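# Move foam block from desk to recessed far-aisle shelf

## Task

Pick up the small foam block lying on the desk and set it down on a shelf belonging to the shelving section at the far end of the aisle that sits set back deeper than the other sections. The block must rest on the shelf board itself, not on top of a carton. The robot must not tip over or be left leaning, or the task fails.

## Robot and tools

ROBOT. A Hello Robot Stretch 4: an omni-wheel base, a mast carrying a lift, and a single arm that telescopes forward, ending in a wrist (yaw, pitch, roll) and a two-finger gripper. It stands about 1.6 m tall; the base rim lies within 0.23 m of the base origin. Loose objects may occasionally get nudged by something outside the robot's control.

FRAMES. Base frame: origin on the floor beneath the base centre, x ahead, y to the left, z upward, metres. hand_pose is a point between the open fingertips, given in this frame, and may be somewhat inaccurate. The odometry frame is the base frame as it was when the scene began; base_odometry uses it, counts only wheel rotation (slip looks like travel) and gives heading in rad, left positive, -3.142 to 3.142.

move. Sends one action; always pass "blocking": false (true or omitting it gets refused). It returns within about half a second while motion continues. An action holds "base", "joints" or both, plus optional "speeds", "pace", "contact_limits"; alternatively just {"end_of_arm": "enable_torque"} to re-energize wrist or gripper motors that cut out. A move with no action simply reports state and images. "cameras" picks images: head_camera, head_left_camera, head_right_camera, wrist_camera, or "all" (also the default); [] gives none. A later move overrides only the joints (and base) it names.
- base: relative offsets from the base's last reported position, one command. {"translate_m": d} straight ahead/back, forward positive, -2 to 2 m. {"strafe_m": d} sideways, left positive, -2 to 2 m. {"rotate_rad": d} spin in place, counter-clockwise positive, -3.2 to 3.2. translate_m and strafe_m may be combined for a straight diagonal; rotation cannot be combined.
- joints: absolute targets by name. lift_m 0 to 1.2 m; arm_m 0 to 0.55 m extension; wrist_yaw_rad -1.134 to 4.276 (0 ahead, positive leftward, 3.14 tucked back, above 3.4 can hit the arm); wrist_pitch_rad -1.117 to 4.259 (0 level, 1.57 pointing down); wrist_roll_rad -1.117 to 4.259 (0 fingers level, positive clockwise viewed from behind); gripper_m -0.038 to 0.141, the fingertip gap, with a fixed bias up to 0.015. Out-of-range joint targets are clipped and reported; other bad values are refused.
- pace: "slow", "default", "fast", "max". Base 0.1/0.3/0.4/0.6 m/s and 1/2/3/4 rad/s; lift 0.15/0.3/0.4/0.5 m/s; arm 0.1/0.4/0.6/0.7 m/s; wrist always 1.82 rad/s. With lift above 0.2 the base is slowed, down to 0.3 m/s and 1 rad/s at 1.2. "speeds" gives a per-joint top speed (not gripper). Actions end after at most 14 s (time_out).
- contact_limits: 0 (gentlest) to 1 for arm_m, lift_m, translate_m, strafe_m, rotate_rad, each only next to its own command; default 0.5. A base limit persists until the next base action. Even at 0 the arm needs 15 to 40 N to stop; for light pressing use 0 and aim 1 to 3 mm beyond contact. When lifting a load keep lift_m's limit at least 0.15 per kg roughly (0.15 for 1 kg, 0.3 for 2 kg).

wait: "seconds" 0 to 10, optional cameras; returns early once moves settle. wait(0) shows progress under "earlier move".
stop: brakes all running motions and rebrakes slack wheels; braked joints report "stopped" and may keep pressing.
zoom_image: "camera" plus "region" [x0, y0, x1, y1] in pixels from top-left, at most 504x504, on a camera included in the newest images.
finished_scene: "scene" = the current scene number; irreversible; the goal must hold with the robot idle.

RESULTS. "move" reads done or the worst status. base_status/joint_status: moving, done, off_target (may still push), contact_stop (held back, goes slack), time_out (target dropped), limit_stop_at_own_body, limit_stop_at_tilt (lean over 6 degrees; lift, arm, wheels slack until it eases), torque_fault (motor limp until enable_torque). An uncommanded stop or a refusal cancels the remaining move, wait and finished_scene calls of that reply. on_its_own reports unrequested behaviour; "held at" is the target. lidar_m: 12 distances from base origin, 30-degree sectors, first straight ahead, counter-clockwise (4th left, 7th behind, 10th right); "-" means nothing seen or closer than 0.25 m; sees about 0.15 m up to robot height, misses glass and thin legs. wrist_depth_mm: 7x7 median depths in mm, 100 to 2000, "-" invalid. turned_by_wheels vs turned_by_imu differing over 0.1 rad in a move suggests a hit or slip. base_tilt in degrees (about 3 degrees bias). motor_effort in percent, peak in brackets; servo_current in mA; a grip on something shows as a gripper current rise after closing to 0.015 or more.

GRIPPING. Command a gap more than 0.015 smaller than the object; about 0.06 smaller resists tugging. Squeezing pulls the object toward the wrist. Neither reading nor done proves a hold. Fingertips pushed onto a surface can jam.

CAUTIONS. Self-collision risks: gripper over the base with lift below 0.2 (0.45 pointing down), wrist pitched up with roll, yaw+pitch below about -1.1, wrist tucked back (yaw above 2.7) while tilting or rolling, lift under 0.05 when retracting. Slack lifts sag. Avoid tipping: no driving or turning with over 1 kg held and arm beyond 0.2, and no hard sustained pushing. Avoid drops, releasing moving objects, collisions and strong pushes. Head cameras and wrist camera have calibration given in the result; poses shift with joints.

Each tool is called after "Call:" in YAML: its name, and indented under it one key for each argument.

## Session

Call:
move:

Scene clock: 0.00 s.
base_odometry: x=+0.000 y=+0.000 heading=+0.000
turned_by_wheels: +0.000
turned_by_imu: +0.000
base_tilt: forward=+0.4 right=+1.5
lidar_m: 1.23 1.23 1.41 2.40 1.42 1.83 2.96 2.95 1.60 1.35 1.35 1.48
base_status: not commanded
joint_positions: lift_m=+0.140 arm_m=+0.002 wrist_yaw_rad=+3.046 wrist_pitch_rad=+0.002 wrist_roll_rad=+0.000 gripper_m=+0.056
joint_status: not commanded
measured_speeds: all 0
motor_effort: lift_m=+20 arm_m=-4 wheel_0=+0 wheel_1=+0 wheel_2=+0
servo_current: wrist_yaw_rad=33 wrist_pitch_rad=33 wrist_roll_rad=26 gripper_m=46
hand_pose: x=-0.1056 y=+0.1144 z=+0.3181 quat_wxyz=(+0.048, -0.001, +0.000, +0.999) (m; base frame)
wrist_depth_mm: 136 139 - - - - - / 114 140 - - - - - / 123 150 - - - - - / 137 192 - - - - - / - - - - - 1921 - / 1118 1138 196 1008 1078 1205 1205 / 798 723 831 152 759 866 854
pictures: head_camera, head_left_camera, head_right_camera, wrist_camera

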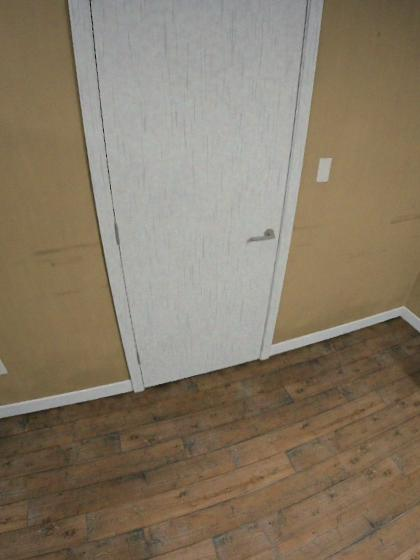

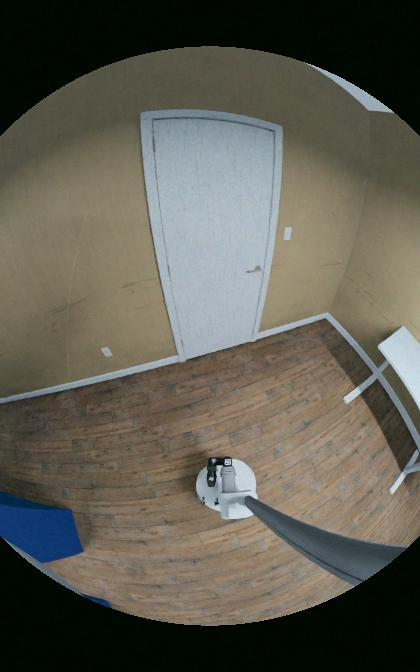

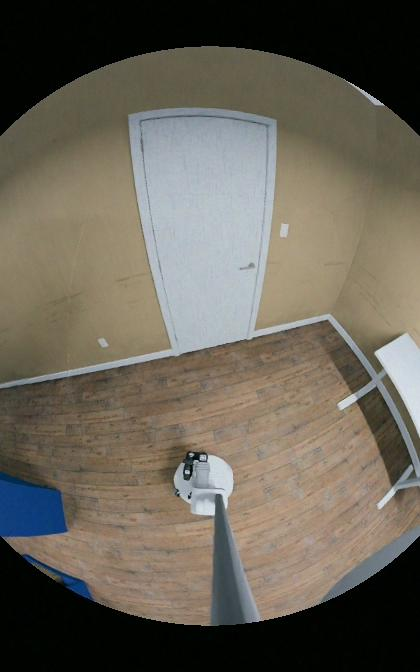

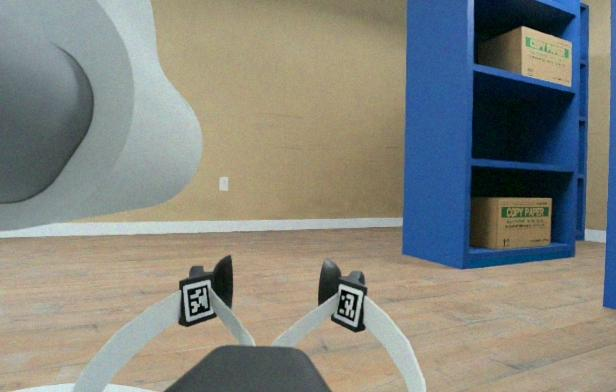

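Call:
move:
  base: {"rotate_rad": -1.5}
  blocking: false
  cameras: []

Call:
wait:
  seconds: 3

Scene clock: 3.87 s.
move: moving
base_odometry: x=+0.000 y=+0.000 heading=-0.261
turned_by_wheels: -0.261
turned_by_imu: -0.258
base_tilt: forward=+0.4 right=+1.4
lidar_m: 1.31 1.22 1.30 1.75 1.42 1.50 2.01 2.94 3.04 1.42 1.32 1.91
base_status: rotate_rad moving
joint_positions: lift_m=+0.140 arm_m=+0.002 wrist_yaw_rad=+3.046 wrist_pitch_rad=+0.002 wrist_roll_rad=+0.000 gripper_m=+0.056
joint_status: not commanded
measured_speeds: translate_m=+0.001 strafe_m=-0.001 rotate_rad=-0.990 lift_m=+0.000 arm_m=+0.000 wrist_yaw_rad=+0.000 wrist_pitch_rad=+0.000 wrist_roll_rad=+0.000
motor_effort: lift_m=+20(20) arm_m=-4(4) wheel_0=+6(7) wheel_1=+7(7) wheel_2=+7(8)
servo_current: wrist_yaw_rad=39(46) wrist_pitch_rad=39(52) wrist_roll_rad=26(33) gripper_m=39(52)
hand_pose: x=-0.1056 y=+0.1144 z=+0.3181 quat_wxyz=(+0.048, -0.001, +0.000, +0.999) (m; base frame)
wrist_depth_mm: 135 140 - - - - - / 113 140 - - - - - / 123 150 - - - - - / 137 192 - - - - - / 1983 - - - - - - / 1118 1138 196 991 1098 1205 1098 / 798 715 831 153 750 866 854
pictures: none
No camera images: "cameras" was empty.

Scene clock: 5.40 s.
earlier move: done
base_odometry: x=+0.000 y=+0.000 heading=-1.500
turned_by_wheels: -1.239
turned_by_imu: -1.224
base_tilt: forward=+0.3 right=+1.4
lidar_m: 1.33 1.34 1.39 1.24 1.27 1.51 2.82 1.43 1.82 2.95 2.97 1.48
base_status: done
joint_positions: lift_m=+0.140 arm_m=+0.002 wrist_yaw_rad=+3.046 wrist_pitch_rad=+0.002 wrist_roll_rad=+0.000 gripper_m=+0.056
joint_status: not commanded
measured_speeds: all 0
motor_effort: lift_m=+20(20) arm_m=-4(4) wheel_0=+3(7) wheel_1=-1(9) wheel_2=+0(8)
servo_current: wrist_yaw_rad=39(46) wrist_pitch_rad=33(52) wrist_roll_rad=26(33) gripper_m=39(52)
hand_pose: x=-0.1056 y=+0.1144 z=+0.3181 quat_wxyz=(+0.048, -0.001, +0.000, +0.999) (m; base frame)
wrist_depth_mm: 136 140 - - - - - / 115 140 - - - - - / 121 153 - - - - - / 138 200 - - - - - / - 1808 - - - - - / 1098 1118 196 991 1078 1205 1098 / 798 723 842 152 750 854 854
wait: 1.53 of 3 s (the move ended)
pictures: head_camera, head_left_camera, head_right_camera, wrist_camera

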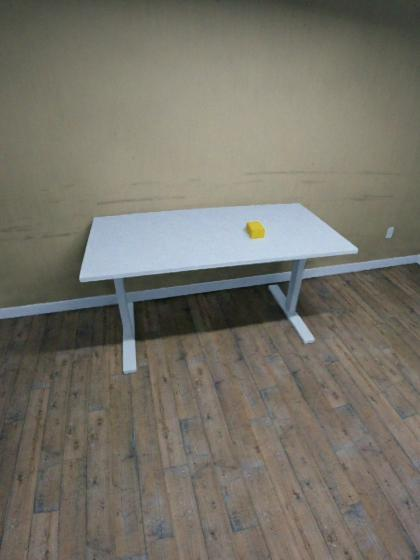

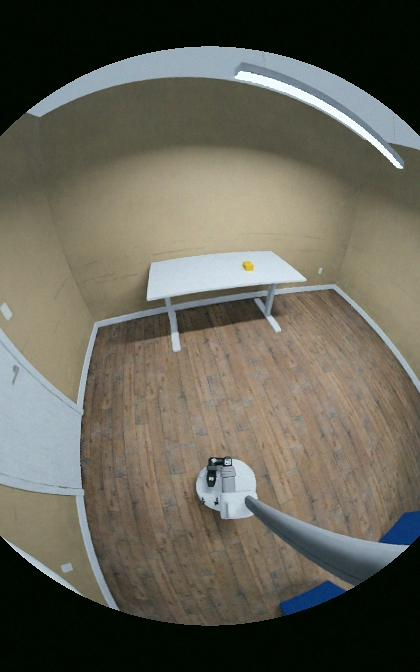

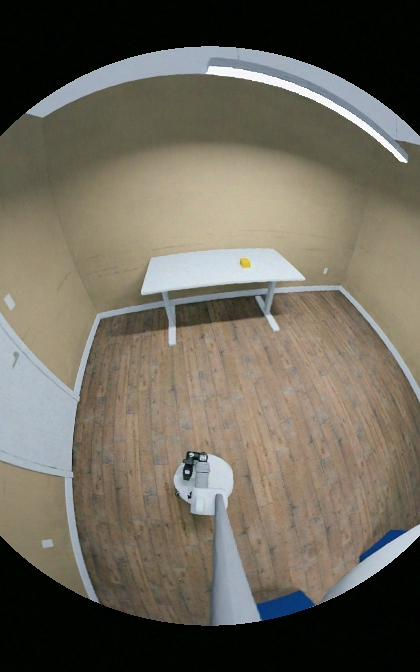

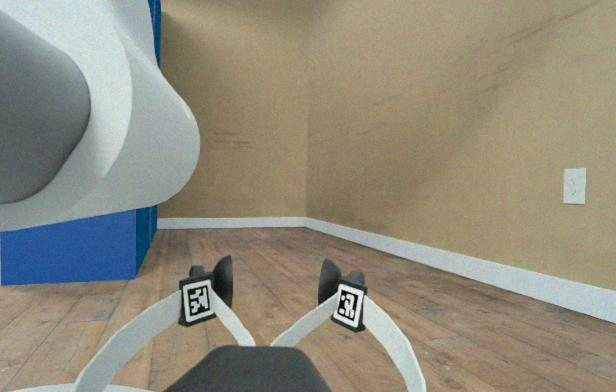

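Call:
zoom_image:
  camera: "head_camera"
  region: [70, 180, 370, 300]

Call:
move:
  base: {"translate_m": 0.75, "strafe_m": -0.33}
  joints: {"lift_m": 0.9, "wrist_yaw_rad": 0, "gripper_m": 0.12}
  blocking: false
  cameras: []

Call:
wait:
  seconds: 8

Scaled by 1.680 from the camera's 420x560 image, which has a finer 1200x1600 frame.

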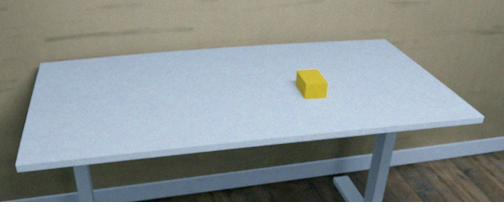

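Scene clock: 22.57 s.
move: moving
base_odometry: x=-0.012 y=-0.033 heading=-1.499
turned_by_wheels: +0.000
turned_by_imu: +0.000
base_tilt: forward=+0.3 right=+1.4
lidar_m: 1.32 1.33 1.43 1.26 1.27 1.56 1.46 1.45 1.85 2.92 2.92 1.48
base_status: translate_m moving; strafe_m moving
joint_positions: lift_m=+0.179 arm_m=+0.002 wrist_yaw_rad=+2.447 wrist_pitch_rad=+0.002 wrist_roll_rad=+0.000 gripper_m=+0.076
joint_status: lift_m moving; wrist_yaw_rad moving; gripper_m moving
measured_speeds: translate_m=+0.123 strafe_m=-0.054 rotate_rad=+0.007 lift_m=+0.149 arm_m=+0.000 wrist_yaw_rad=-1.812 wrist_pitch_rad=+0.000 wrist_roll_rad=+0.000
motor_effort: lift_m=+27(27) arm_m=-4(4) wheel_0=+8(9) wheel_1=+5(5) wheel_2=-8(9)
servo_current: wrist_yaw_rad=98(111) wrist_pitch_rad=46(52) wrist_roll_rad=26(39) gripper_m=98(111)
hand_pose: x=+0.0076 y=+0.2518 z=+0.3570 quat_wxyz=(+0.340, -0.001, +0.000, +0.940) (m; base frame)
wrist_depth_mm: - - - - - - - / - - - - - - - / - - - - - - - / - - - - - - - / - - - - - - - / 1205 1182 198 1281 190 1118 - / 866 741 904 149 820 866 878
pictures: none
No camera images: "cameras" was empty.

Scene clock: 26.17 s.
earlier move: done
base_odometry: x=-0.276 y=-0.772 heading=-1.500
turned_by_wheels: +0.000
turned_by_imu: -0.002
base_tilt: forward=+0.3 right=+1.4
lidar_m: 0.68 0.68 0.87 1.70 1.75 2.09 2.08 2.18 2.82 2.45 2.48 0.76
base_status: done
joint_positions: lift_m=+0.900 arm_m=+0.002 wrist_yaw_rad=+0.003 wrist_pitch_rad=+0.002 wrist_roll_rad=+0.000 gripper_m=+0.120
joint_status: all done
measured_speeds: all 0
motor_effort: lift_m=+24(28) arm_m=-4(4) wheel_0=+0(10) wheel_1=+1(5) wheel_2=+2(11)
servo_current: wrist_yaw_rad=46(130) wrist_pitch_rad=26(52) wrist_roll_rad=26(39) gripper_m=33(111)
hand_pose: x=+0.4619 y=-0.0864 z=+1.0773 quat_wxyz=(+1.000, +0.000, +0.001, +0.002) (m; base frame)
wrist_depth_mm: - - - - - - - / - - - - - - - / - - - - - - - / - - - - - - - / - - - - - - - / - 186 171 - 192 - - / - - - - - - -
wait: 3.60 of 8 s (the move ended)
pictures: head_camera, head_left_camera, head_right_camera, wrist_camera
camera_calibration:
wrist_camera: T_world_to_cam=[[-0.0444966, -0.998062, 0.0434965, -0.135319], [-0.0246502, -0.0424295, -0.998795, 1.13673], [0.998705, -0.0455152, -0.0227145, -0.211109], [0, 0, 0, 1]] pos_world=[0.232835, -0.0964349, 1.13645]

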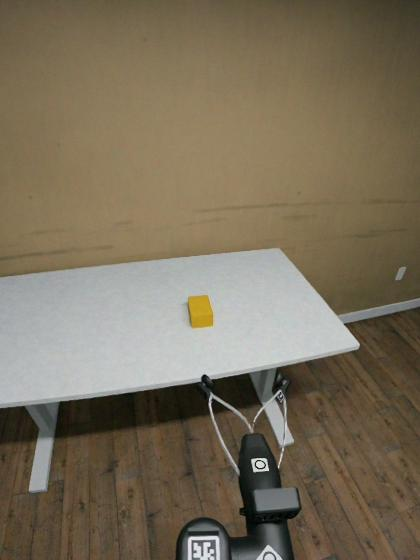

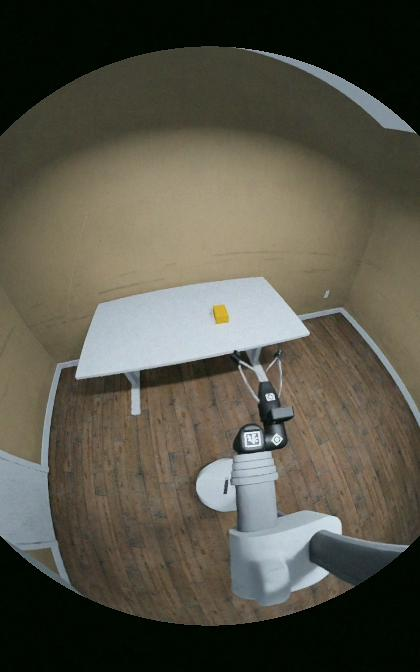

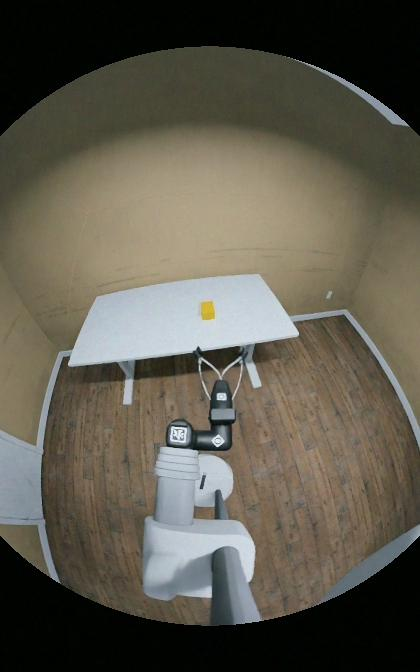

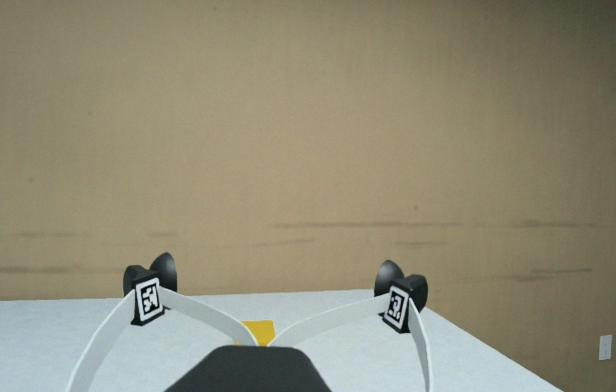

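Call:
zoom_image:
  camera: "head_camera"
  region: [150, 270, 250, 350]

Scaled by 5.040 from the camera's 420x560 image, which has a finer 1200x1600 frame.

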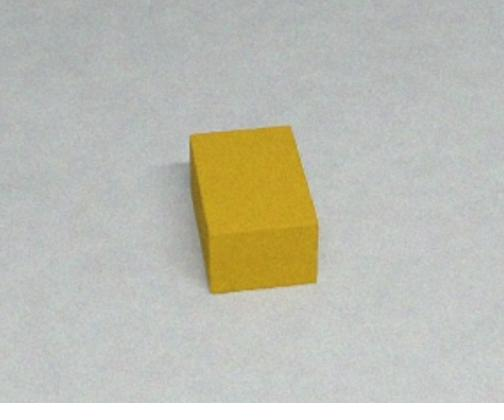

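Call:
move:
  base: {"rotate_rad": 0.14}
  joints: {"wrist_pitch_rad": 0.35, "gripper_m": 0.135}
  blocking: false
  cameras: []

Call:
wait:
  seconds: 4
  cameras: []

Call:
move:
  base: {"translate_m": 0.15, "strafe_m": -0.052}
  joints: {"arm_m": 0.3}
  blocking: false
  cameras: []

Call:
wait:
  seconds: 5
  cameras: ["head_camera", "wrist_camera"]

Scene clock: 49.23 s.
move: moving
base_odometry: x=-0.276 y=-0.772 heading=-1.361
turned_by_wheels: +0.139
turned_by_imu: +0.136
base_tilt: forward=+0.4 right=+1.4
lidar_m: 0.67 0.69 0.92 1.72 1.78 2.32 2.09 2.20 2.64 2.46 2.32 0.72
base_status: rotate_rad moving
joint_positions: lift_m=+0.900 arm_m=+0.002 wrist_yaw_rad=+0.003 wrist_pitch_rad=+0.348 wrist_roll_rad=+0.000 gripper_m=+0.132
joint_status: wrist_pitch_rad moving; gripper_m moving
measured_speeds: translate_m=+0.001 strafe_m=+0.000 rotate_rad=+0.091 lift_m=+0.000 arm_m=+0.000 wrist_yaw_rad=+0.000 wrist_pitch_rad=+0.081 wrist_roll_rad=+0.000
motor_effort: lift_m=+24(24) arm_m=-4(4) wheel_0=-2(7) wheel_1=-2(5) wheel_2=-1(7)
servo_current: wrist_yaw_rad=46(46) wrist_pitch_rad=52(72) wrist_roll_rad=33(33) gripper_m=72(78)
hand_pose: x=+0.4445 y=-0.0866 z=+0.9794 quat_wxyz=(+0.985, +0.000, +0.173, +0.002) (m; base frame)
wrist_depth_mm: - - - - - - - / - - - - - - - / - - - - - - - / - - - - - - - / - - - - - - - / - 189 171 - 202 - 1756 / 1430 1336 1464 - 1499 1464 1499
pictures: none
No camera images: "cameras" was empty.

Scene clock: 49.73 s.
earlier move: done
base_odometry: x=-0.276 y=-0.772 heading=-1.360
turned_by_wheels: +0.001
turned_by_imu: +0.001
base_tilt: forward=+0.3 right=+1.4
lidar_m: 0.67 0.69 0.91 1.71 1.78 2.33 2.09 2.21 2.64 2.45 2.30 0.73
base_status: done
joint_positions: lift_m=+0.900 arm_m=+0.002 wrist_yaw_rad=+0.003 wrist_pitch_rad=+0.349 wrist_roll_rad=+0.000 gripper_m=+0.135
joint_status: all done
measured_speeds: all 0
motor_effort: lift_m=+24(24) arm_m=-4(4) wheel_0=-3(7) wheel_1=-2(5) wheel_2=-1(7)
servo_current: wrist_yaw_rad=39(46) wrist_pitch_rad=46(72) wrist_roll_rad=33(33) gripper_m=39(78)
hand_pose: x=+0.4444 y=-0.0866 z=+0.9791 quat_wxyz=(+0.985, +0.000, +0.174, +0.002) (m; base frame)
wrist_depth_mm: - - - - - - - / - - - - - - - / - - - - - - - / - - - - - - - / - - - - - - - / - 187 172 - 196 - 1708 / 1397 1336 1464 - 1499 1430 1499
wait: 0.50 of 4 s (the move ended)
pictures: none
No camera images: "cameras" was empty.

Scene clock: 50.23 s.
move: moving
base_odometry: x=-0.280 y=-0.806 heading=-1.360
turned_by_wheels: +0.000
turned_by_imu: +0.000
base_tilt: forward=+0.4 right=+1.4
lidar_m: 0.64 0.67 0.90 1.70 1.81 2.35 2.13 2.24 2.62 2.44 2.27 0.69
base_status: translate_m moving; strafe_m moving
joint_positions: lift_m=+0.900 arm_m=+0.054 wrist_yaw_rad=+0.003 wrist_pitch_rad=+0.350 wrist_roll_rad=+0.000 gripper_m=+0.135
joint_status: arm_m moving
measured_speeds: translate_m=+0.123 strafe_m=-0.045 rotate_rad=-0.001 lift_m=+0.000 arm_m=+0.198 wrist_yaw_rad=+0.000 wrist_pitch_rad=+0.000 wrist_roll_rad=+0.000
motor_effort: lift_m=+24(24) arm_m=+5(8) wheel_0=+7(9) wheel_1=+2(5) wheel_2=-8(10)
servo_current: wrist_yaw_rad=33(46) wrist_pitch_rad=33(52) wrist_roll_rad=33(39) gripper_m=46(46)
hand_pose: x=+0.4966 y=-0.0866 z=+0.9790 quat_wxyz=(+0.985, +0.000, +0.174, +0.002) (m; base frame)
wrist_depth_mm: - - - - - - - / - - - - - - - / - - - - - - - / - - - - - - - / - - - - - - - / - 187 171 - 196 - - / 1366 1336 1430 - 1499 1430 1499
pictures: none
No camera images: "cameras" was empty.

Scene clock: 51.73 s.
earlier move: done
base_odometry: x=-0.295 y=-0.929 heading=-1.360
turned_by_wheels: +0.000
turned_by_imu: +0.000
base_tilt: forward=+0.3 right=+1.4
lidar_m: 0.51 0.54 0.74 1.77 1.86 2.41 2.23 2.31 2.56 2.40 0.84 0.58
base_status: done
joint_positions: lift_m=+0.900 arm_m=+0.300 wrist_yaw_rad=+0.003 wrist_pitch_rad=+0.350 wrist_roll_rad=+0.000 gripper_m=+0.135
joint_status: all done
measured_speeds: all 0
motor_effort: lift_m=+24(24) arm_m=+6(9) wheel_0=+2(9) wheel_1=+3(5) wheel_2=+0(10)
servo_current: wrist_yaw_rad=46(46) wrist_pitch_rad=33(52) wrist_roll_rad=26(39) gripper_m=46(52)
hand_pose: x=+0.7419 y=-0.0866 z=+0.9790 quat_wxyz=(+0.985, +0.000, +0.174, +0.002) (m; base frame)
wrist_depth_mm: - - - - - - - / - - - - - - - / - - - - - - - / - - - - - - - / - - - - - - - / - 187 172 418 195 - - / - - - - - - -
wait: 1.50 of 5 s (the move ended)
pictures: head_camera, wrist_camera
camera_calibration:
wrist_camera: T_world_to_cam=[[-0.0271757, -0.997987, 0.057298, -0.145141], [-0.3635, -0.0435295, -0.930577, 1.22998], [0.931198, -0.0461169, -0.361585, -0.111161], [0, 0, 0, 1]] pos_world=[0.546665, -0.0964353, 1.11271]

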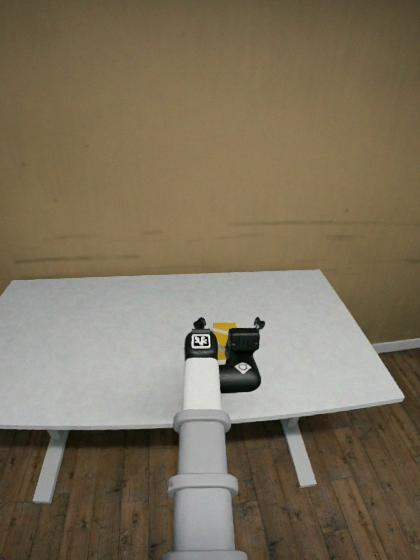

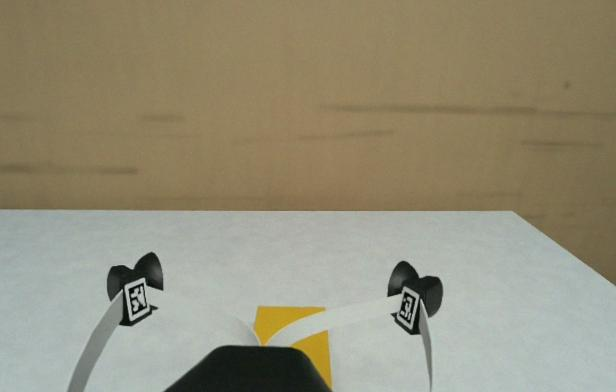

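Call:
move:
  base: {"strafe_m": -0.012}
  joints: {"lift_m": 0.735}
  contact_limits: {"lift_m": 0.2}
  blocking: false
  cameras: []

Call:
wait:
  seconds: 5
  cameras: ["head_camera", "wrist_camera"]

Scene clock: 67.63 s.
move: moving
base_odometry: x=-0.307 y=-0.932 heading=-1.360
turned_by_wheels: +0.000
turned_by_imu: -0.001
base_tilt: forward=+0.2 right=+1.3
lidar_m: 0.54 0.56 0.75 1.78 1.83 2.43 2.24 2.32 2.57 2.38 0.83 0.57
base_status: strafe_m moving
joint_positions: lift_m=+0.861 arm_m=+0.300 wrist_yaw_rad=+0.003 wrist_pitch_rad=+0.350 wrist_roll_rad=+0.000 gripper_m=+0.135
joint_status: lift_m moving
measured_speeds: translate_m=+0.000 strafe_m=+0.000 rotate_rad=+0.000 lift_m=-0.149 arm_m=+0.000 wrist_yaw_rad=+0.000 wrist_pitch_rad=+0.000 wrist_roll_rad=+0.000
motor_effort: lift_m=+14(22) arm_m=+6(6) wheel_0=+1(10) wheel_1=+0(8) wheel_2=+1(2)
servo_current: wrist_yaw_rad=39(39) wrist_pitch_rad=39(52) wrist_roll_rad=39(39) gripper_m=39(52)
contact_limits: lift_m 0.2
hand_pose: x=+0.7419 y=-0.0866 z=+0.9406 quat_wxyz=(+0.985, +0.000, +0.174, +0.002) (m; base frame)
wrist_depth_mm: - - - - - - - / - - - - - - - / - - - - - - - / - - - - - - - / - - - - - - - / - 187 182 389 195 - - / - - - - - - -
pictures: none
No camera images: "cameras" was empty.

Scene clock: 68.90 s.
earlier move: done
base_odometry: x=-0.307 y=-0.932 heading=-1.360
turned_by_wheels: +0.000
turned_by_imu: +0.000
base_tilt: forward=+0.4 right=+1.4
lidar_m: 0.54 0.55 0.72 1.76 1.84 2.40 2.22 2.29 2.56 2.37 0.83 0.58
base_status: done
joint_positions: lift_m=+0.735 arm_m=+0.300 wrist_yaw_rad=+0.003 wrist_pitch_rad=+0.350 wrist_roll_rad=+0.000 gripper_m=+0.135
joint_status: all done
measured_speeds: all 0
motor_effort: lift_m=+14(22) arm_m=+6(6) wheel_0=+2(10) wheel_1=+0(8) wheel_2=+0(2)
servo_current: wrist_yaw_rad=33(46) wrist_pitch_rad=39(52) wrist_roll_rad=26(39) gripper_m=46(52)
contact_limits: lift_m 0.2
hand_pose: x=+0.7419 y=-0.0866 z=+0.8149 quat_wxyz=(+0.985, +0.000, +0.174, +0.002) (m; base frame)
wrist_depth_mm: - - - - - - - / - - - - - - - / - - - - - - - / - - 317 300 - - - / - - 274 274 - - - / - 187 177 178 196 - - / - - - - - - -
wait: 1.27 of 5 s (the move ended)
pictures: head_camera, wrist_camera
camera_calibration:
wrist_camera: T_world_to_cam=[[-0.0271757, -0.997987, 0.057298, -0.135733], [-0.3635, -0.0435295, -0.930577, 1.07718], [0.931198, -0.0461169, -0.361585, -0.170534], [0, 0, 0, 1]] pos_world=[0.546665, -0.0964353, 0.94851]

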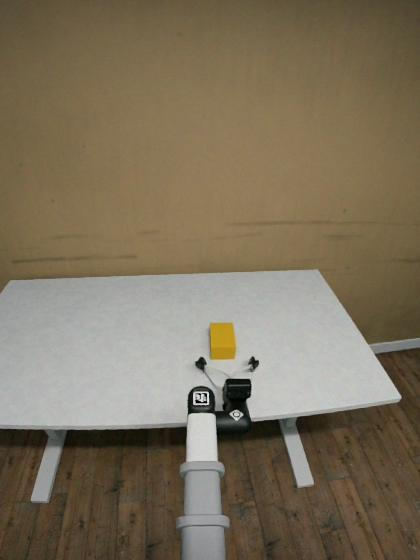

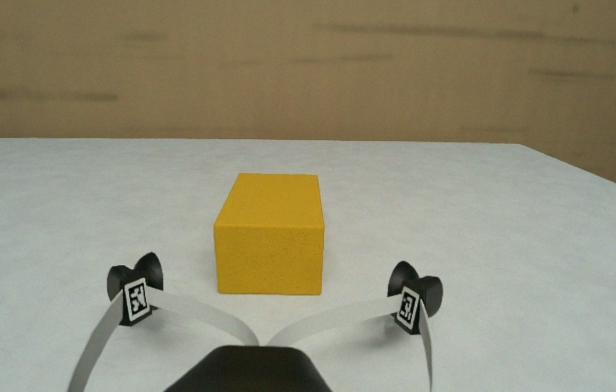

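Call:
move:
  joints: {"lift_m": 0.718, "arm_m": 0.42}
  contact_limits: {"lift_m": 0.2, "arm_m": 0.1}
  pace: "slow"
  blocking: false
  cameras: []

Call:
wait:
  seconds: 5
  cameras: ["head_camera", "wrist_camera"]

Scene clock: 76.53 s.
move: moving
base_odometry: x=-0.307 y=-0.932 heading=-1.360
turned_by_wheels: +0.000
turned_by_imu: -0.001
base_tilt: forward=+0.3 right=+1.3
lidar_m: 0.55 0.56 0.76 1.78 1.85 2.43 2.23 2.32 2.56 2.37 0.81 0.58
base_status: not commanded
joint_positions: lift_m=+0.719 arm_m=+0.313 wrist_yaw_rad=+0.003 wrist_pitch_rad=+0.350 wrist_roll_rad=+0.000 gripper_m=+0.135
joint_status: lift_m moving; arm_m moving
measured_speeds: translate_m=+0.000 strafe_m=+0.000 rotate_rad=+0.000 lift_m=-0.018 arm_m=+0.050 wrist_yaw_rad=+0.000 wrist_pitch_rad=+0.000 wrist_roll_rad=+0.000
motor_effort: lift_m=+13(14) arm_m=+7(8) wheel_0=+2(2) wheel_1=+0(0) wheel_2=+0(0)
servo_current: wrist_yaw_rad=39(46) wrist_pitch_rad=52(52) wrist_roll_rad=26(33) gripper_m=46(52)
contact_limits: arm_m 0.1; lift_m 0.2
hand_pose: x=+0.7550 y=-0.0866 z=+0.7984 quat_wxyz=(+0.985, +0.000, +0.174, +0.002) (m; base frame)
wrist_depth_mm: - - - - - - - / - - - - - - - / - - - - - - - / - - 273 278 - - - / - - 260 262 - - - / - 186 172 270 195 - - / - - - - - - -
pictures: none
No camera images: "cameras" was empty.

Scene clock: 78.50 s.
earlier move: done
base_odometry: x=-0.307 y=-0.932 heading=-1.360
turned_by_wheels: +0.000
turned_by_imu: +0.000
base_tilt: forward=+0.1 right=+1.5
lidar_m: 0.55 0.55 0.75 1.80 1.86 2.43 2.22 2.33 2.57 2.37 0.86 0.57
base_status: not commanded
joint_positions: lift_m=+0.718 arm_m=+0.420 wrist_yaw_rad=+0.003 wrist_pitch_rad=+0.350 wrist_roll_rad=+0.000 gripper_m=+0.135
joint_status: all done
measured_speeds: all 0
motor_effort: lift_m=+13(15) arm_m=+7(10) wheel_0=+2(2) wheel_1=+0(0) wheel_2=+0(0)
servo_current: wrist_yaw_rad=26(46) wrist_pitch_rad=39(52) wrist_roll_rad=33(33) gripper_m=46(59)
contact_limits: arm_m 0.1; lift_m 0.2
hand_pose: x=+0.8619 y=-0.0866 z=+0.7979 quat_wxyz=(+0.985, +0.000, +0.174, +0.002) (m; base frame)
wrist_depth_mm: - - - - - - - / - - - - - - - / - - - - - - - / - - 252 256 - - - / - - 186 199 - - - / - 186 179 173 196 - - / - - 193 - - - -
wait: 1.97 of 5 s (the move ended)
pictures: head_camera, wrist_camera
camera_calibration:
wrist_camera: T_world_to_cam=[[-0.0271757, -0.997987, 0.057298, -0.131504], [-0.3635, -0.0435295, -0.930577, 1.10507], [0.931198, -0.0461169, -0.361585, -0.288388], [0, 0, 0, 1]] pos_world=[0.666665, -0.0964353, 0.93161]

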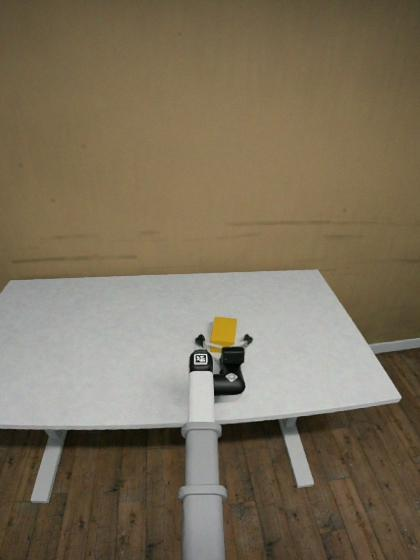

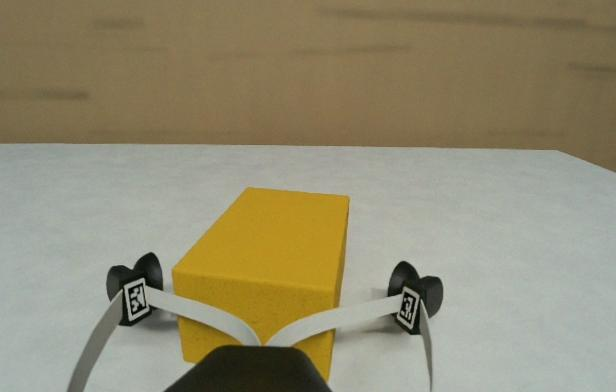

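Call:
move:
  joints: {"lift_m": 0.92, "wrist_pitch_rad": 0.75}
  blocking: false
  cameras: []

Call:
wait:
  seconds: 4
  cameras: ["head_camera", "wrist_camera"]

Scene clock: 91.70 s.
move: moving
base_odometry: x=-0.307 y=-0.932 heading=-1.360
turned_by_wheels: +0.000
turned_by_imu: -0.001
base_tilt: forward=+0.3 right=+1.4
lidar_m: 0.52 0.55 0.75 1.75 1.86 2.44 2.24 2.31 2.54 2.38 0.84 0.57
base_status: not commanded
joint_positions: lift_m=+0.758 arm_m=+0.420 wrist_yaw_rad=+0.003 wrist_pitch_rad=+0.680 wrist_roll_rad=+0.000 gripper_m=+0.135
joint_status: lift_m moving; wrist_pitch_rad moving
measured_speeds: translate_m=+0.000 strafe_m=+0.000 rotate_rad=+0.000 lift_m=+0.149 arm_m=+0.000 wrist_yaw_rad=+0.000 wrist_pitch_rad=+0.562 wrist_roll_rad=+0.000
motor_effort: lift_m=+17(25) arm_m=+4(7) wheel_0=+2(2) wheel_1=+0(0) wheel_2=+0(0)
servo_current: wrist_yaw_rad=33(46) wrist_pitch_rad=741(741) wrist_roll_rad=33(33) gripper_m=52(52)
contact_limits: arm_m 0.1
hand_pose: x=+0.8153 y=-0.0867 z=+0.7545 quat_wxyz=(+0.943, -0.001, +0.334, +0.001) (m; base frame)
wrist_depth_mm: - - - - - - - / - - - - - - - / - - - 264 - - - / - - 216 221 - - - / - - 193 190 - - - / - 185 207 202 190 - - / - - - - - - -
pictures: none
No camera images: "cameras" was empty.

Scene clock: 93.13 s.
earlier move: done
base_odometry: x=-0.307 y=-0.932 heading=-1.360
turned_by_wheels: +0.000
turned_by_imu: +0.000
base_tilt: forward=+0.4 right=+1.4
lidar_m: 0.52 0.55 0.73 1.79 1.86 2.43 2.23 2.30 2.53 2.39 0.85 0.57
base_status: not commanded
joint_positions: lift_m=+0.920 arm_m=+0.420 wrist_yaw_rad=+0.003 wrist_pitch_rad=+0.749 wrist_roll_rad=+0.000 gripper_m=+0.135
joint_status: all done
measured_speeds: all 0
motor_effort: lift_m=+24(27) arm_m=+4(7) wheel_0=+2(2) wheel_1=+0(0) wheel_2=+0(0)
servo_current: wrist_yaw_rad=39(46) wrist_pitch_rad=52(741) wrist_roll_rad=20(39) gripper_m=39(59)
contact_limits: arm_m 0.1
hand_pose: x=+0.8023 y=-0.0868 z=+0.9014 quat_wxyz=(+0.931, -0.001, +0.366, +0.001) (m; base frame)
wrist_depth_mm: - - - - - - - / - - - - - - - / - - - - - - - / - - - - - - - / - - 332 336 - - - / - 187 182 296 195 - - / - - - - - - -
wait: 1.43 of 4 s (the move ended)
pictures: head_camera, wrist_camera
camera_calibration:
wrist_camera: T_world_to_cam=[[-0.00255909, -0.997911, 0.0645604, -0.165458], [-0.696846, -0.0445245, -0.715837, 1.25354], [0.717216, -0.0468206, -0.695276, 0.276886], [0, 0, 0, 1]] pos_world=[0.674511, -0.0963353, 1.10052]

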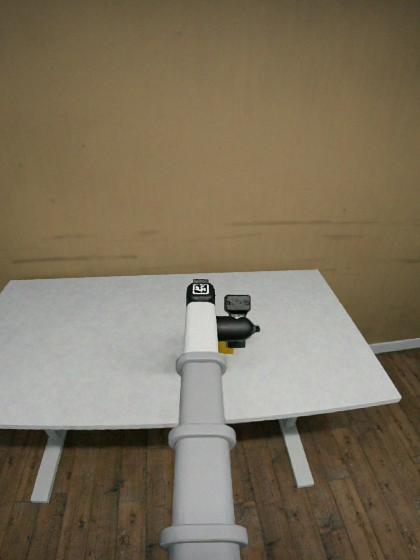

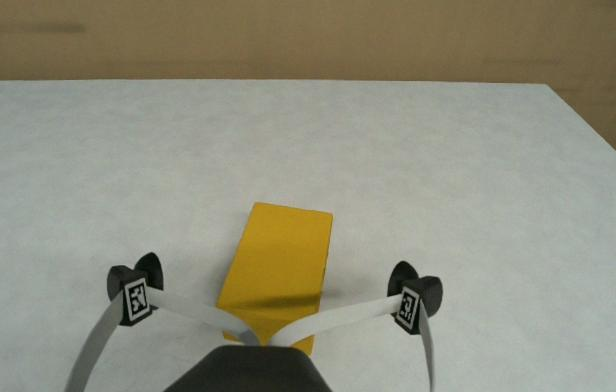

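Call:
move:
  base: {"strafe_m": 0.014}
  joints: {"arm_m": 0.5, "wrist_yaw_rad": -0.1}
  blocking: false
  cameras: []

Call:
wait:
  seconds: 4
  cameras: ["wrist_camera"]

Call:
move:
  joints: {"lift_m": 0.825}
  contact_limits: {"lift_m": 0.1}
  pace: "slow"
  blocking: false
  cameras: []

Call:
wait:
  seconds: 4
  cameras: ["head_right_camera", "wrist_camera"]

Scene clock: 102.90 s.
move: moving
base_odometry: x=-0.293 y=-0.929 heading=-1.360
turned_by_wheels: +0.000
turned_by_imu: -0.001
base_tilt: forward=+0.3 right=+1.3
lidar_m: 0.53 0.55 0.75 1.79 1.83 2.39 2.22 2.33 2.56 2.40 0.82 0.56
base_status: strafe_m moving
joint_positions: lift_m=+0.920 arm_m=+0.471 wrist_yaw_rad=-0.097 wrist_pitch_rad=+0.749 wrist_roll_rad=+0.000 gripper_m=+0.135
joint_status: arm_m moving; wrist_yaw_rad moving
measured_speeds: translate_m=+0.000 strafe_m=+0.000 rotate_rad=+0.000 lift_m=+0.000 arm_m=+0.160 wrist_yaw_rad=+0.000 wrist_pitch_rad=+0.000 wrist_roll_rad=+0.000
motor_effort: lift_m=+24(24) arm_m=+3(10) wheel_0=-2(9) wheel_1=+3(8) wheel_2=-1(1)
servo_current: wrist_yaw_rad=26(65) wrist_pitch_rad=26(46) wrist_roll_rad=26(33) gripper_m=46(52)
hand_pose: x=+0.8431 y=-0.1074 z=+0.9013 quat_wxyz=(+0.930, +0.018, +0.366, -0.045) (m; base frame)
wrist_depth_mm: - - - - - - - / - - - - - - - / - - - - - - - / - - - - - - - / - - 324 332 - - - / - 187 182 294 195 - - / - - - - - - -
pictures: none
No camera images: "cameras" was empty.

Scene clock: 103.57 s.
earlier move: done
base_odometry: x=-0.293 y=-0.929 heading=-1.360
turned_by_wheels: +0.000
turned_by_imu: +0.000
base_tilt: forward=+0.1 right=+1.3
lidar_m: 0.53 0.57 0.75 1.78 1.82 2.38 2.24 2.30 2.56 2.39 0.86 0.57
base_status: done
joint_positions: lift_m=+0.920 arm_m=+0.500 wrist_yaw_rad=-0.097 wrist_pitch_rad=+0.749 wrist_roll_rad=+0.000 gripper_m=+0.135
joint_status: all done
measured_speeds: all 0
motor_effort: lift_m=+24(24) arm_m=+6(11) wheel_0=-2(9) wheel_1=+3(8) wheel_2=-1(1)
servo_current: wrist_yaw_rad=33(65) wrist_pitch_rad=39(52) wrist_roll_rad=26(33) gripper_m=39(52)
hand_pose: x=+0.8724 y=-0.1074 z=+0.9013 quat_wxyz=(+0.930, +0.018, +0.366, -0.045) (m; base frame)
wrist_depth_mm: - - - - - - - / - - - - - - - / - - - - - - - / - - - - - - - / - - - - - - - / - 187 182 296 195 - - / - - - - - - -
wait: 0.67 of 4 s (the move ended)
pictures: wrist_camera
camera_calibration:
wrist_camera: T_world_to_cam=[[-0.101721, -0.992721, 0.0644858, -0.0986545], [-0.697953, 0.0250259, -0.715707, 1.30966], [0.708883, -0.117811, -0.695418, 0.225371], [0, 0, 0, 1]] pos_world=[0.744286, -0.104161, 1.10042]

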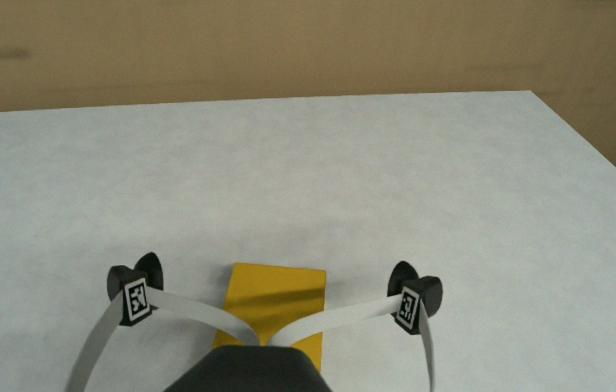

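Scene clock: 104.07 s.
move: moving
base_odometry: x=-0.293 y=-0.929 heading=-1.360
turned_by_wheels: +0.000
turned_by_imu: +0.000
base_tilt: forward=+0.4 right=+1.4
lidar_m: 0.52 0.58 0.74 1.78 1.83 2.40 2.23 2.30 2.56 2.38 0.84 0.58
base_status: not commanded
joint_positions: lift_m=+0.894 arm_m=+0.500 wrist_yaw_rad=-0.097 wrist_pitch_rad=+0.749 wrist_roll_rad=+0.000 gripper_m=+0.135
joint_status: lift_m moving
measured_speeds: translate_m=+0.000 strafe_m=+0.000 rotate_rad=+0.000 lift_m=-0.099 arm_m=+0.000 wrist_yaw_rad=+0.000 wrist_pitch_rad=+0.000 wrist_roll_rad=+0.000
motor_effort: lift_m=+12(23) arm_m=+6(6) wheel_0=-2(2) wheel_1=+3(3) wheel_2=-1(1)
servo_current: wrist_yaw_rad=39(39) wrist_pitch_rad=52(52) wrist_roll_rad=33(33) gripper_m=39(52)
contact_limits: lift_m 0.1
hand_pose: x=+0.8724 y=-0.1074 z=+0.8761 quat_wxyz=(+0.930, +0.018, +0.366, -0.045) (m; base frame)
wrist_depth_mm: - - - - - - - / - - - - - - - / - - - - - - - / - - - - - - - / - - 296 298 - - - / - 187 182 271 195 - - / - - - - - - -
pictures: none
No camera images: "cameras" was empty.

Scene clock: 105.23 s.
earlier move: done
base_odometry: x=-0.293 y=-0.929 heading=-1.360
turned_by_wheels: +0.000
turned_by_imu: +0.000
base_tilt: forward=+0.4 right=+1.5
lidar_m: 0.55 0.57 0.75 1.77 1.83 2.39 2.23 2.32 2.57 2.40 0.81 0.57
base_status: not commanded
joint_positions: lift_m=+0.825 arm_m=+0.500 wrist_yaw_rad=-0.097 wrist_pitch_rad=+0.749 wrist_roll_rad=+0.000 gripper_m=+0.135
joint_status: all done
measured_speeds: all 0
motor_effort: lift_m=+13(23) arm_m=+6(6) wheel_0=-2(2) wheel_1=+3(3) wheel_2=+0(1)
servo_current: wrist_yaw_rad=33(46) wrist_pitch_rad=33(52) wrist_roll_rad=26(33) gripper_m=46(59)
contact_limits: lift_m 0.1
hand_pose: x=+0.8724 y=-0.1074 z=+0.8072 quat_wxyz=(+0.930, +0.018, +0.366, -0.045) (m; base frame)
wrist_depth_mm: - - - - - - - / - - - - - - - / - - - - - - - / - - 248 243 - - - / - - 214 217 - - - / - 186 189 191 196 - - / - - 173 - - - -
wait: 1.17 of 4 s (the move ended)
pictures: head_right_camera, wrist_camera
camera_calibration:
wrist_camera: T_world_to_cam=[[-0.101721, -0.992721, 0.0644858, -0.0925864], [-0.697953, 0.0250259, -0.715707, 1.24232], [0.708883, -0.117811, -0.695418, 0.159932], [0, 0, 0, 1]] pos_world=[0.744286, -0.104161, 1.00632]

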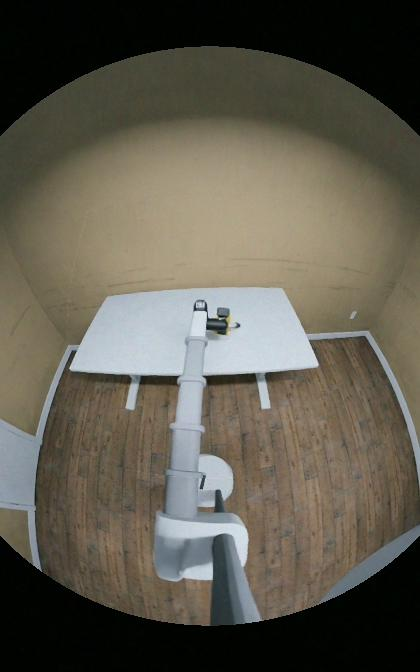

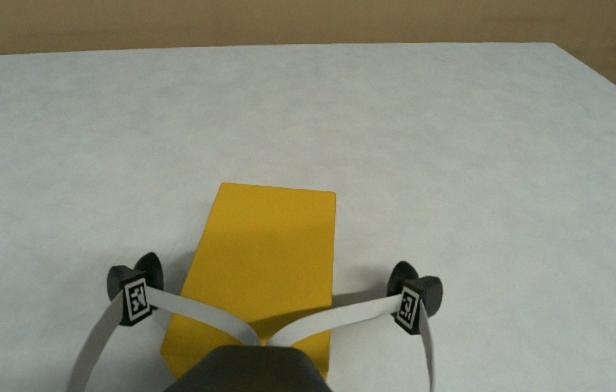

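Call:
move:
  joints: {"lift_m": 0.817, "gripper_m": 0.035}
  contact_limits: {"lift_m": 0.1}
  pace: "slow"
  blocking: false
  cameras: []

Call:
wait:
  seconds: 5
  cameras: ["wrist_camera"]

Call:
move:
  joints: {"lift_m": 0.95}
  blocking: false
  cameras: []

Call:
wait:
  seconds: 3
  cameras: ["wrist_camera", "head_camera"]

Scene clock: 111.90 s.
move: moving
base_odometry: x=-0.293 y=-0.929 heading=-1.360
turned_by_wheels: +0.000
turned_by_imu: -0.001
base_tilt: forward=+0.4 right=+1.4
lidar_m: 0.53 0.56 0.75 1.77 1.83 2.40 2.23 2.29 2.54 2.39 0.84 0.59
base_status: not commanded
joint_positions: lift_m=+0.818 arm_m=+0.500 wrist_yaw_rad=-0.097 wrist_pitch_rad=+0.749 wrist_roll_rad=+0.000 gripper_m=+0.129
joint_status: lift_m moving; gripper_m moving
measured_speeds: all 0
motor_effort: lift_m=+13(14) arm_m=+6(6) wheel_0=-2(2) wheel_1=+2(3) wheel_2=+0(1)
servo_current: wrist_yaw_rad=33(46) wrist_pitch_rad=33(46) wrist_roll_rad=20(33) gripper_m=39(78)
contact_limits: lift_m 0.1
hand_pose: x=+0.8724 y=-0.1074 z=+0.7993 quat_wxyz=(+0.930, +0.018, +0.366, -0.045) (m; base frame)
wrist_depth_mm: - - - - - - - / - - - - - - - / - - - - - - - / - - 235 236 - - - / - - 209 211 - - - / - 183 184 186 196 - - / - - 170 - - - -
pictures: none
No camera images: "cameras" was empty.

Scene clock: 115.70 s.
earlier move: done
base_odometry: x=-0.293 y=-0.929 heading=-1.360
turned_by_wheels: +0.000
turned_by_imu: -0.001
base_tilt: forward=+0.3 right=+1.4
lidar_m: 0.54 0.58 0.75 1.75 1.85 2.40 2.23 2.33 2.56 2.40 0.86 0.58
base_status: not commanded
joint_positions: lift_m=+0.817 arm_m=+0.500 wrist_yaw_rad=-0.097 wrist_pitch_rad=+0.749 wrist_roll_rad=+0.000 gripper_m=+0.036
joint_status: all done
measured_speeds: all 0
motor_effort: lift_m=+13(14) arm_m=+6(6) wheel_0=-2(2) wheel_1=+2(3) wheel_2=-1(1)
servo_current: wrist_yaw_rad=39(52) wrist_pitch_rad=33(59) wrist_roll_rad=33(33) gripper_m=91(163)
contact_limits: lift_m 0.1
hand_pose: x=+0.8724 y=-0.1074 z=+0.7992 quat_wxyz=(+0.930, +0.018, +0.366, -0.045) (m; base frame)
wrist_depth_mm: - - - - - - - / - - - - - - - / - - - - - - - / - - 224 220 - - - / - - 195 198 - - - / - 177 174 175 183 - - / - - 155 154 - - -
wait: 3.80 of 5 s (the move ended)
pictures: wrist_camera
camera_calibration:
wrist_camera: T_world_to_cam=[[-0.101722, -0.99272, 0.0644901, -0.0920742], [-0.698053, 0.0250401, -0.715608, 1.23657], [0.708784, -0.117811, -0.695518, 0.154543], [0, 0, 0, 1]] pos_world=[0.744286, -0.104161, 0.998324]

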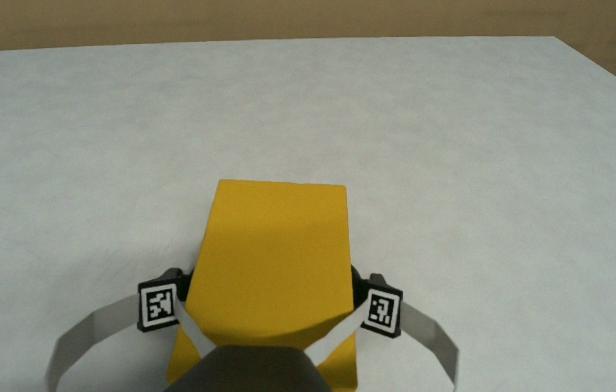

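Scene clock: 116.20 s.
move: moving
base_odometry: x=-0.293 y=-0.929 heading=-1.360
turned_by_wheels: +0.000
turned_by_imu: +0.000
base_tilt: forward=+0.3 right=+1.3
lidar_m: 0.54 0.54 0.73 1.76 1.84 2.41 2.23 2.32 2.58 2.39 0.82 0.57
base_status: not commanded
joint_positions: lift_m=+0.856 arm_m=+0.500 wrist_yaw_rad=-0.097 wrist_pitch_rad=+0.750 wrist_roll_rad=+0.000 gripper_m=+0.036
joint_status: lift_m moving
measured_speeds: translate_m=+0.000 strafe_m=+0.000 rotate_rad=+0.000 lift_m=+0.149 arm_m=+0.000 wrist_yaw_rad=+0.000 wrist_pitch_rad=+0.000 wrist_roll_rad=+0.000
motor_effort: lift_m=+25(26) arm_m=+6(6) wheel_0=-2(2) wheel_1=+3(3) wheel_2=-1(1)
servo_current: wrist_yaw_rad=39(39) wrist_pitch_rad=26(52) wrist_roll_rad=26(33) gripper_m=104(111)
hand_pose: x=+0.8724 y=-0.1074 z=+0.8376 quat_wxyz=(+0.930, +0.018, +0.366, -0.045) (m; base frame)
wrist_depth_mm: - - - - - - - / - - - - - - - / - - - - - - - / - - 224 221 - - - / - - 195 198 - - - / - 177 174 175 184 - - / - - 154 154 - - -
pictures: none
No camera images: "cameras" was empty.

Scene clock: 117.30 s.
earlier move: done
base_odometry: x=-0.293 y=-0.929 heading=-1.360
turned_by_wheels: +0.000
turned_by_imu: +0.000
base_tilt: forward=+0.4 right=+1.3
lidar_m: 0.52 0.57 0.73 1.77 1.83 2.40 2.25 2.31 2.55 2.41 0.84 0.59
base_status: not commanded
joint_positions: lift_m=+0.950 arm_m=+0.500 wrist_yaw_rad=-0.097 wrist_pitch_rad=+0.750 wrist_roll_rad=+0.000 gripper_m=+0.036
joint_status: all done
measured_speeds: all 0
motor_effort: lift_m=+24(27) arm_m=+6(6) wheel_0=-2(2) wheel_1=+2(3) wheel_2=-1(1)
servo_current: wrist_yaw_rad=46(52) wrist_pitch_rad=33(59) wrist_roll_rad=26(33) gripper_m=91(111)
hand_pose: x=+0.8724 y=-0.1074 z=+0.9313 quat_wxyz=(+0.930, +0.018, +0.366, -0.045) (m; base frame)
wrist_depth_mm: - - - - - - - / - - - - - - - / - - - - - - - / - - 224 220 - - - / - - 195 198 - - - / - 177 174 175 184 - - / - - 155 154 - - -
wait: 1.10 of 3 s (the move ended)
pictures: head_camera, wrist_camera
camera_calibration:
wrist_camera: T_world_to_cam=[[-0.101708, -0.992721, 0.0644976, -0.100613], [-0.698105, 0.0250332, -0.715557, 1.33108], [0.708734, -0.117804, -0.69557, 0.246517], [0, 0, 0, 1]] pos_world=[0.744286, -0.104161, 1.13042]

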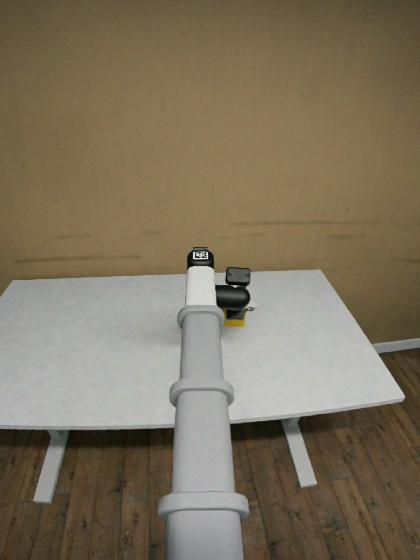

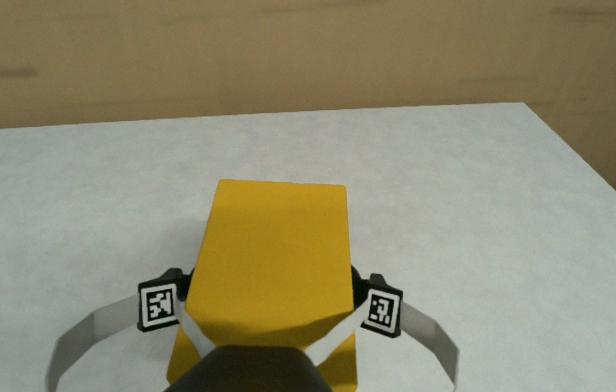

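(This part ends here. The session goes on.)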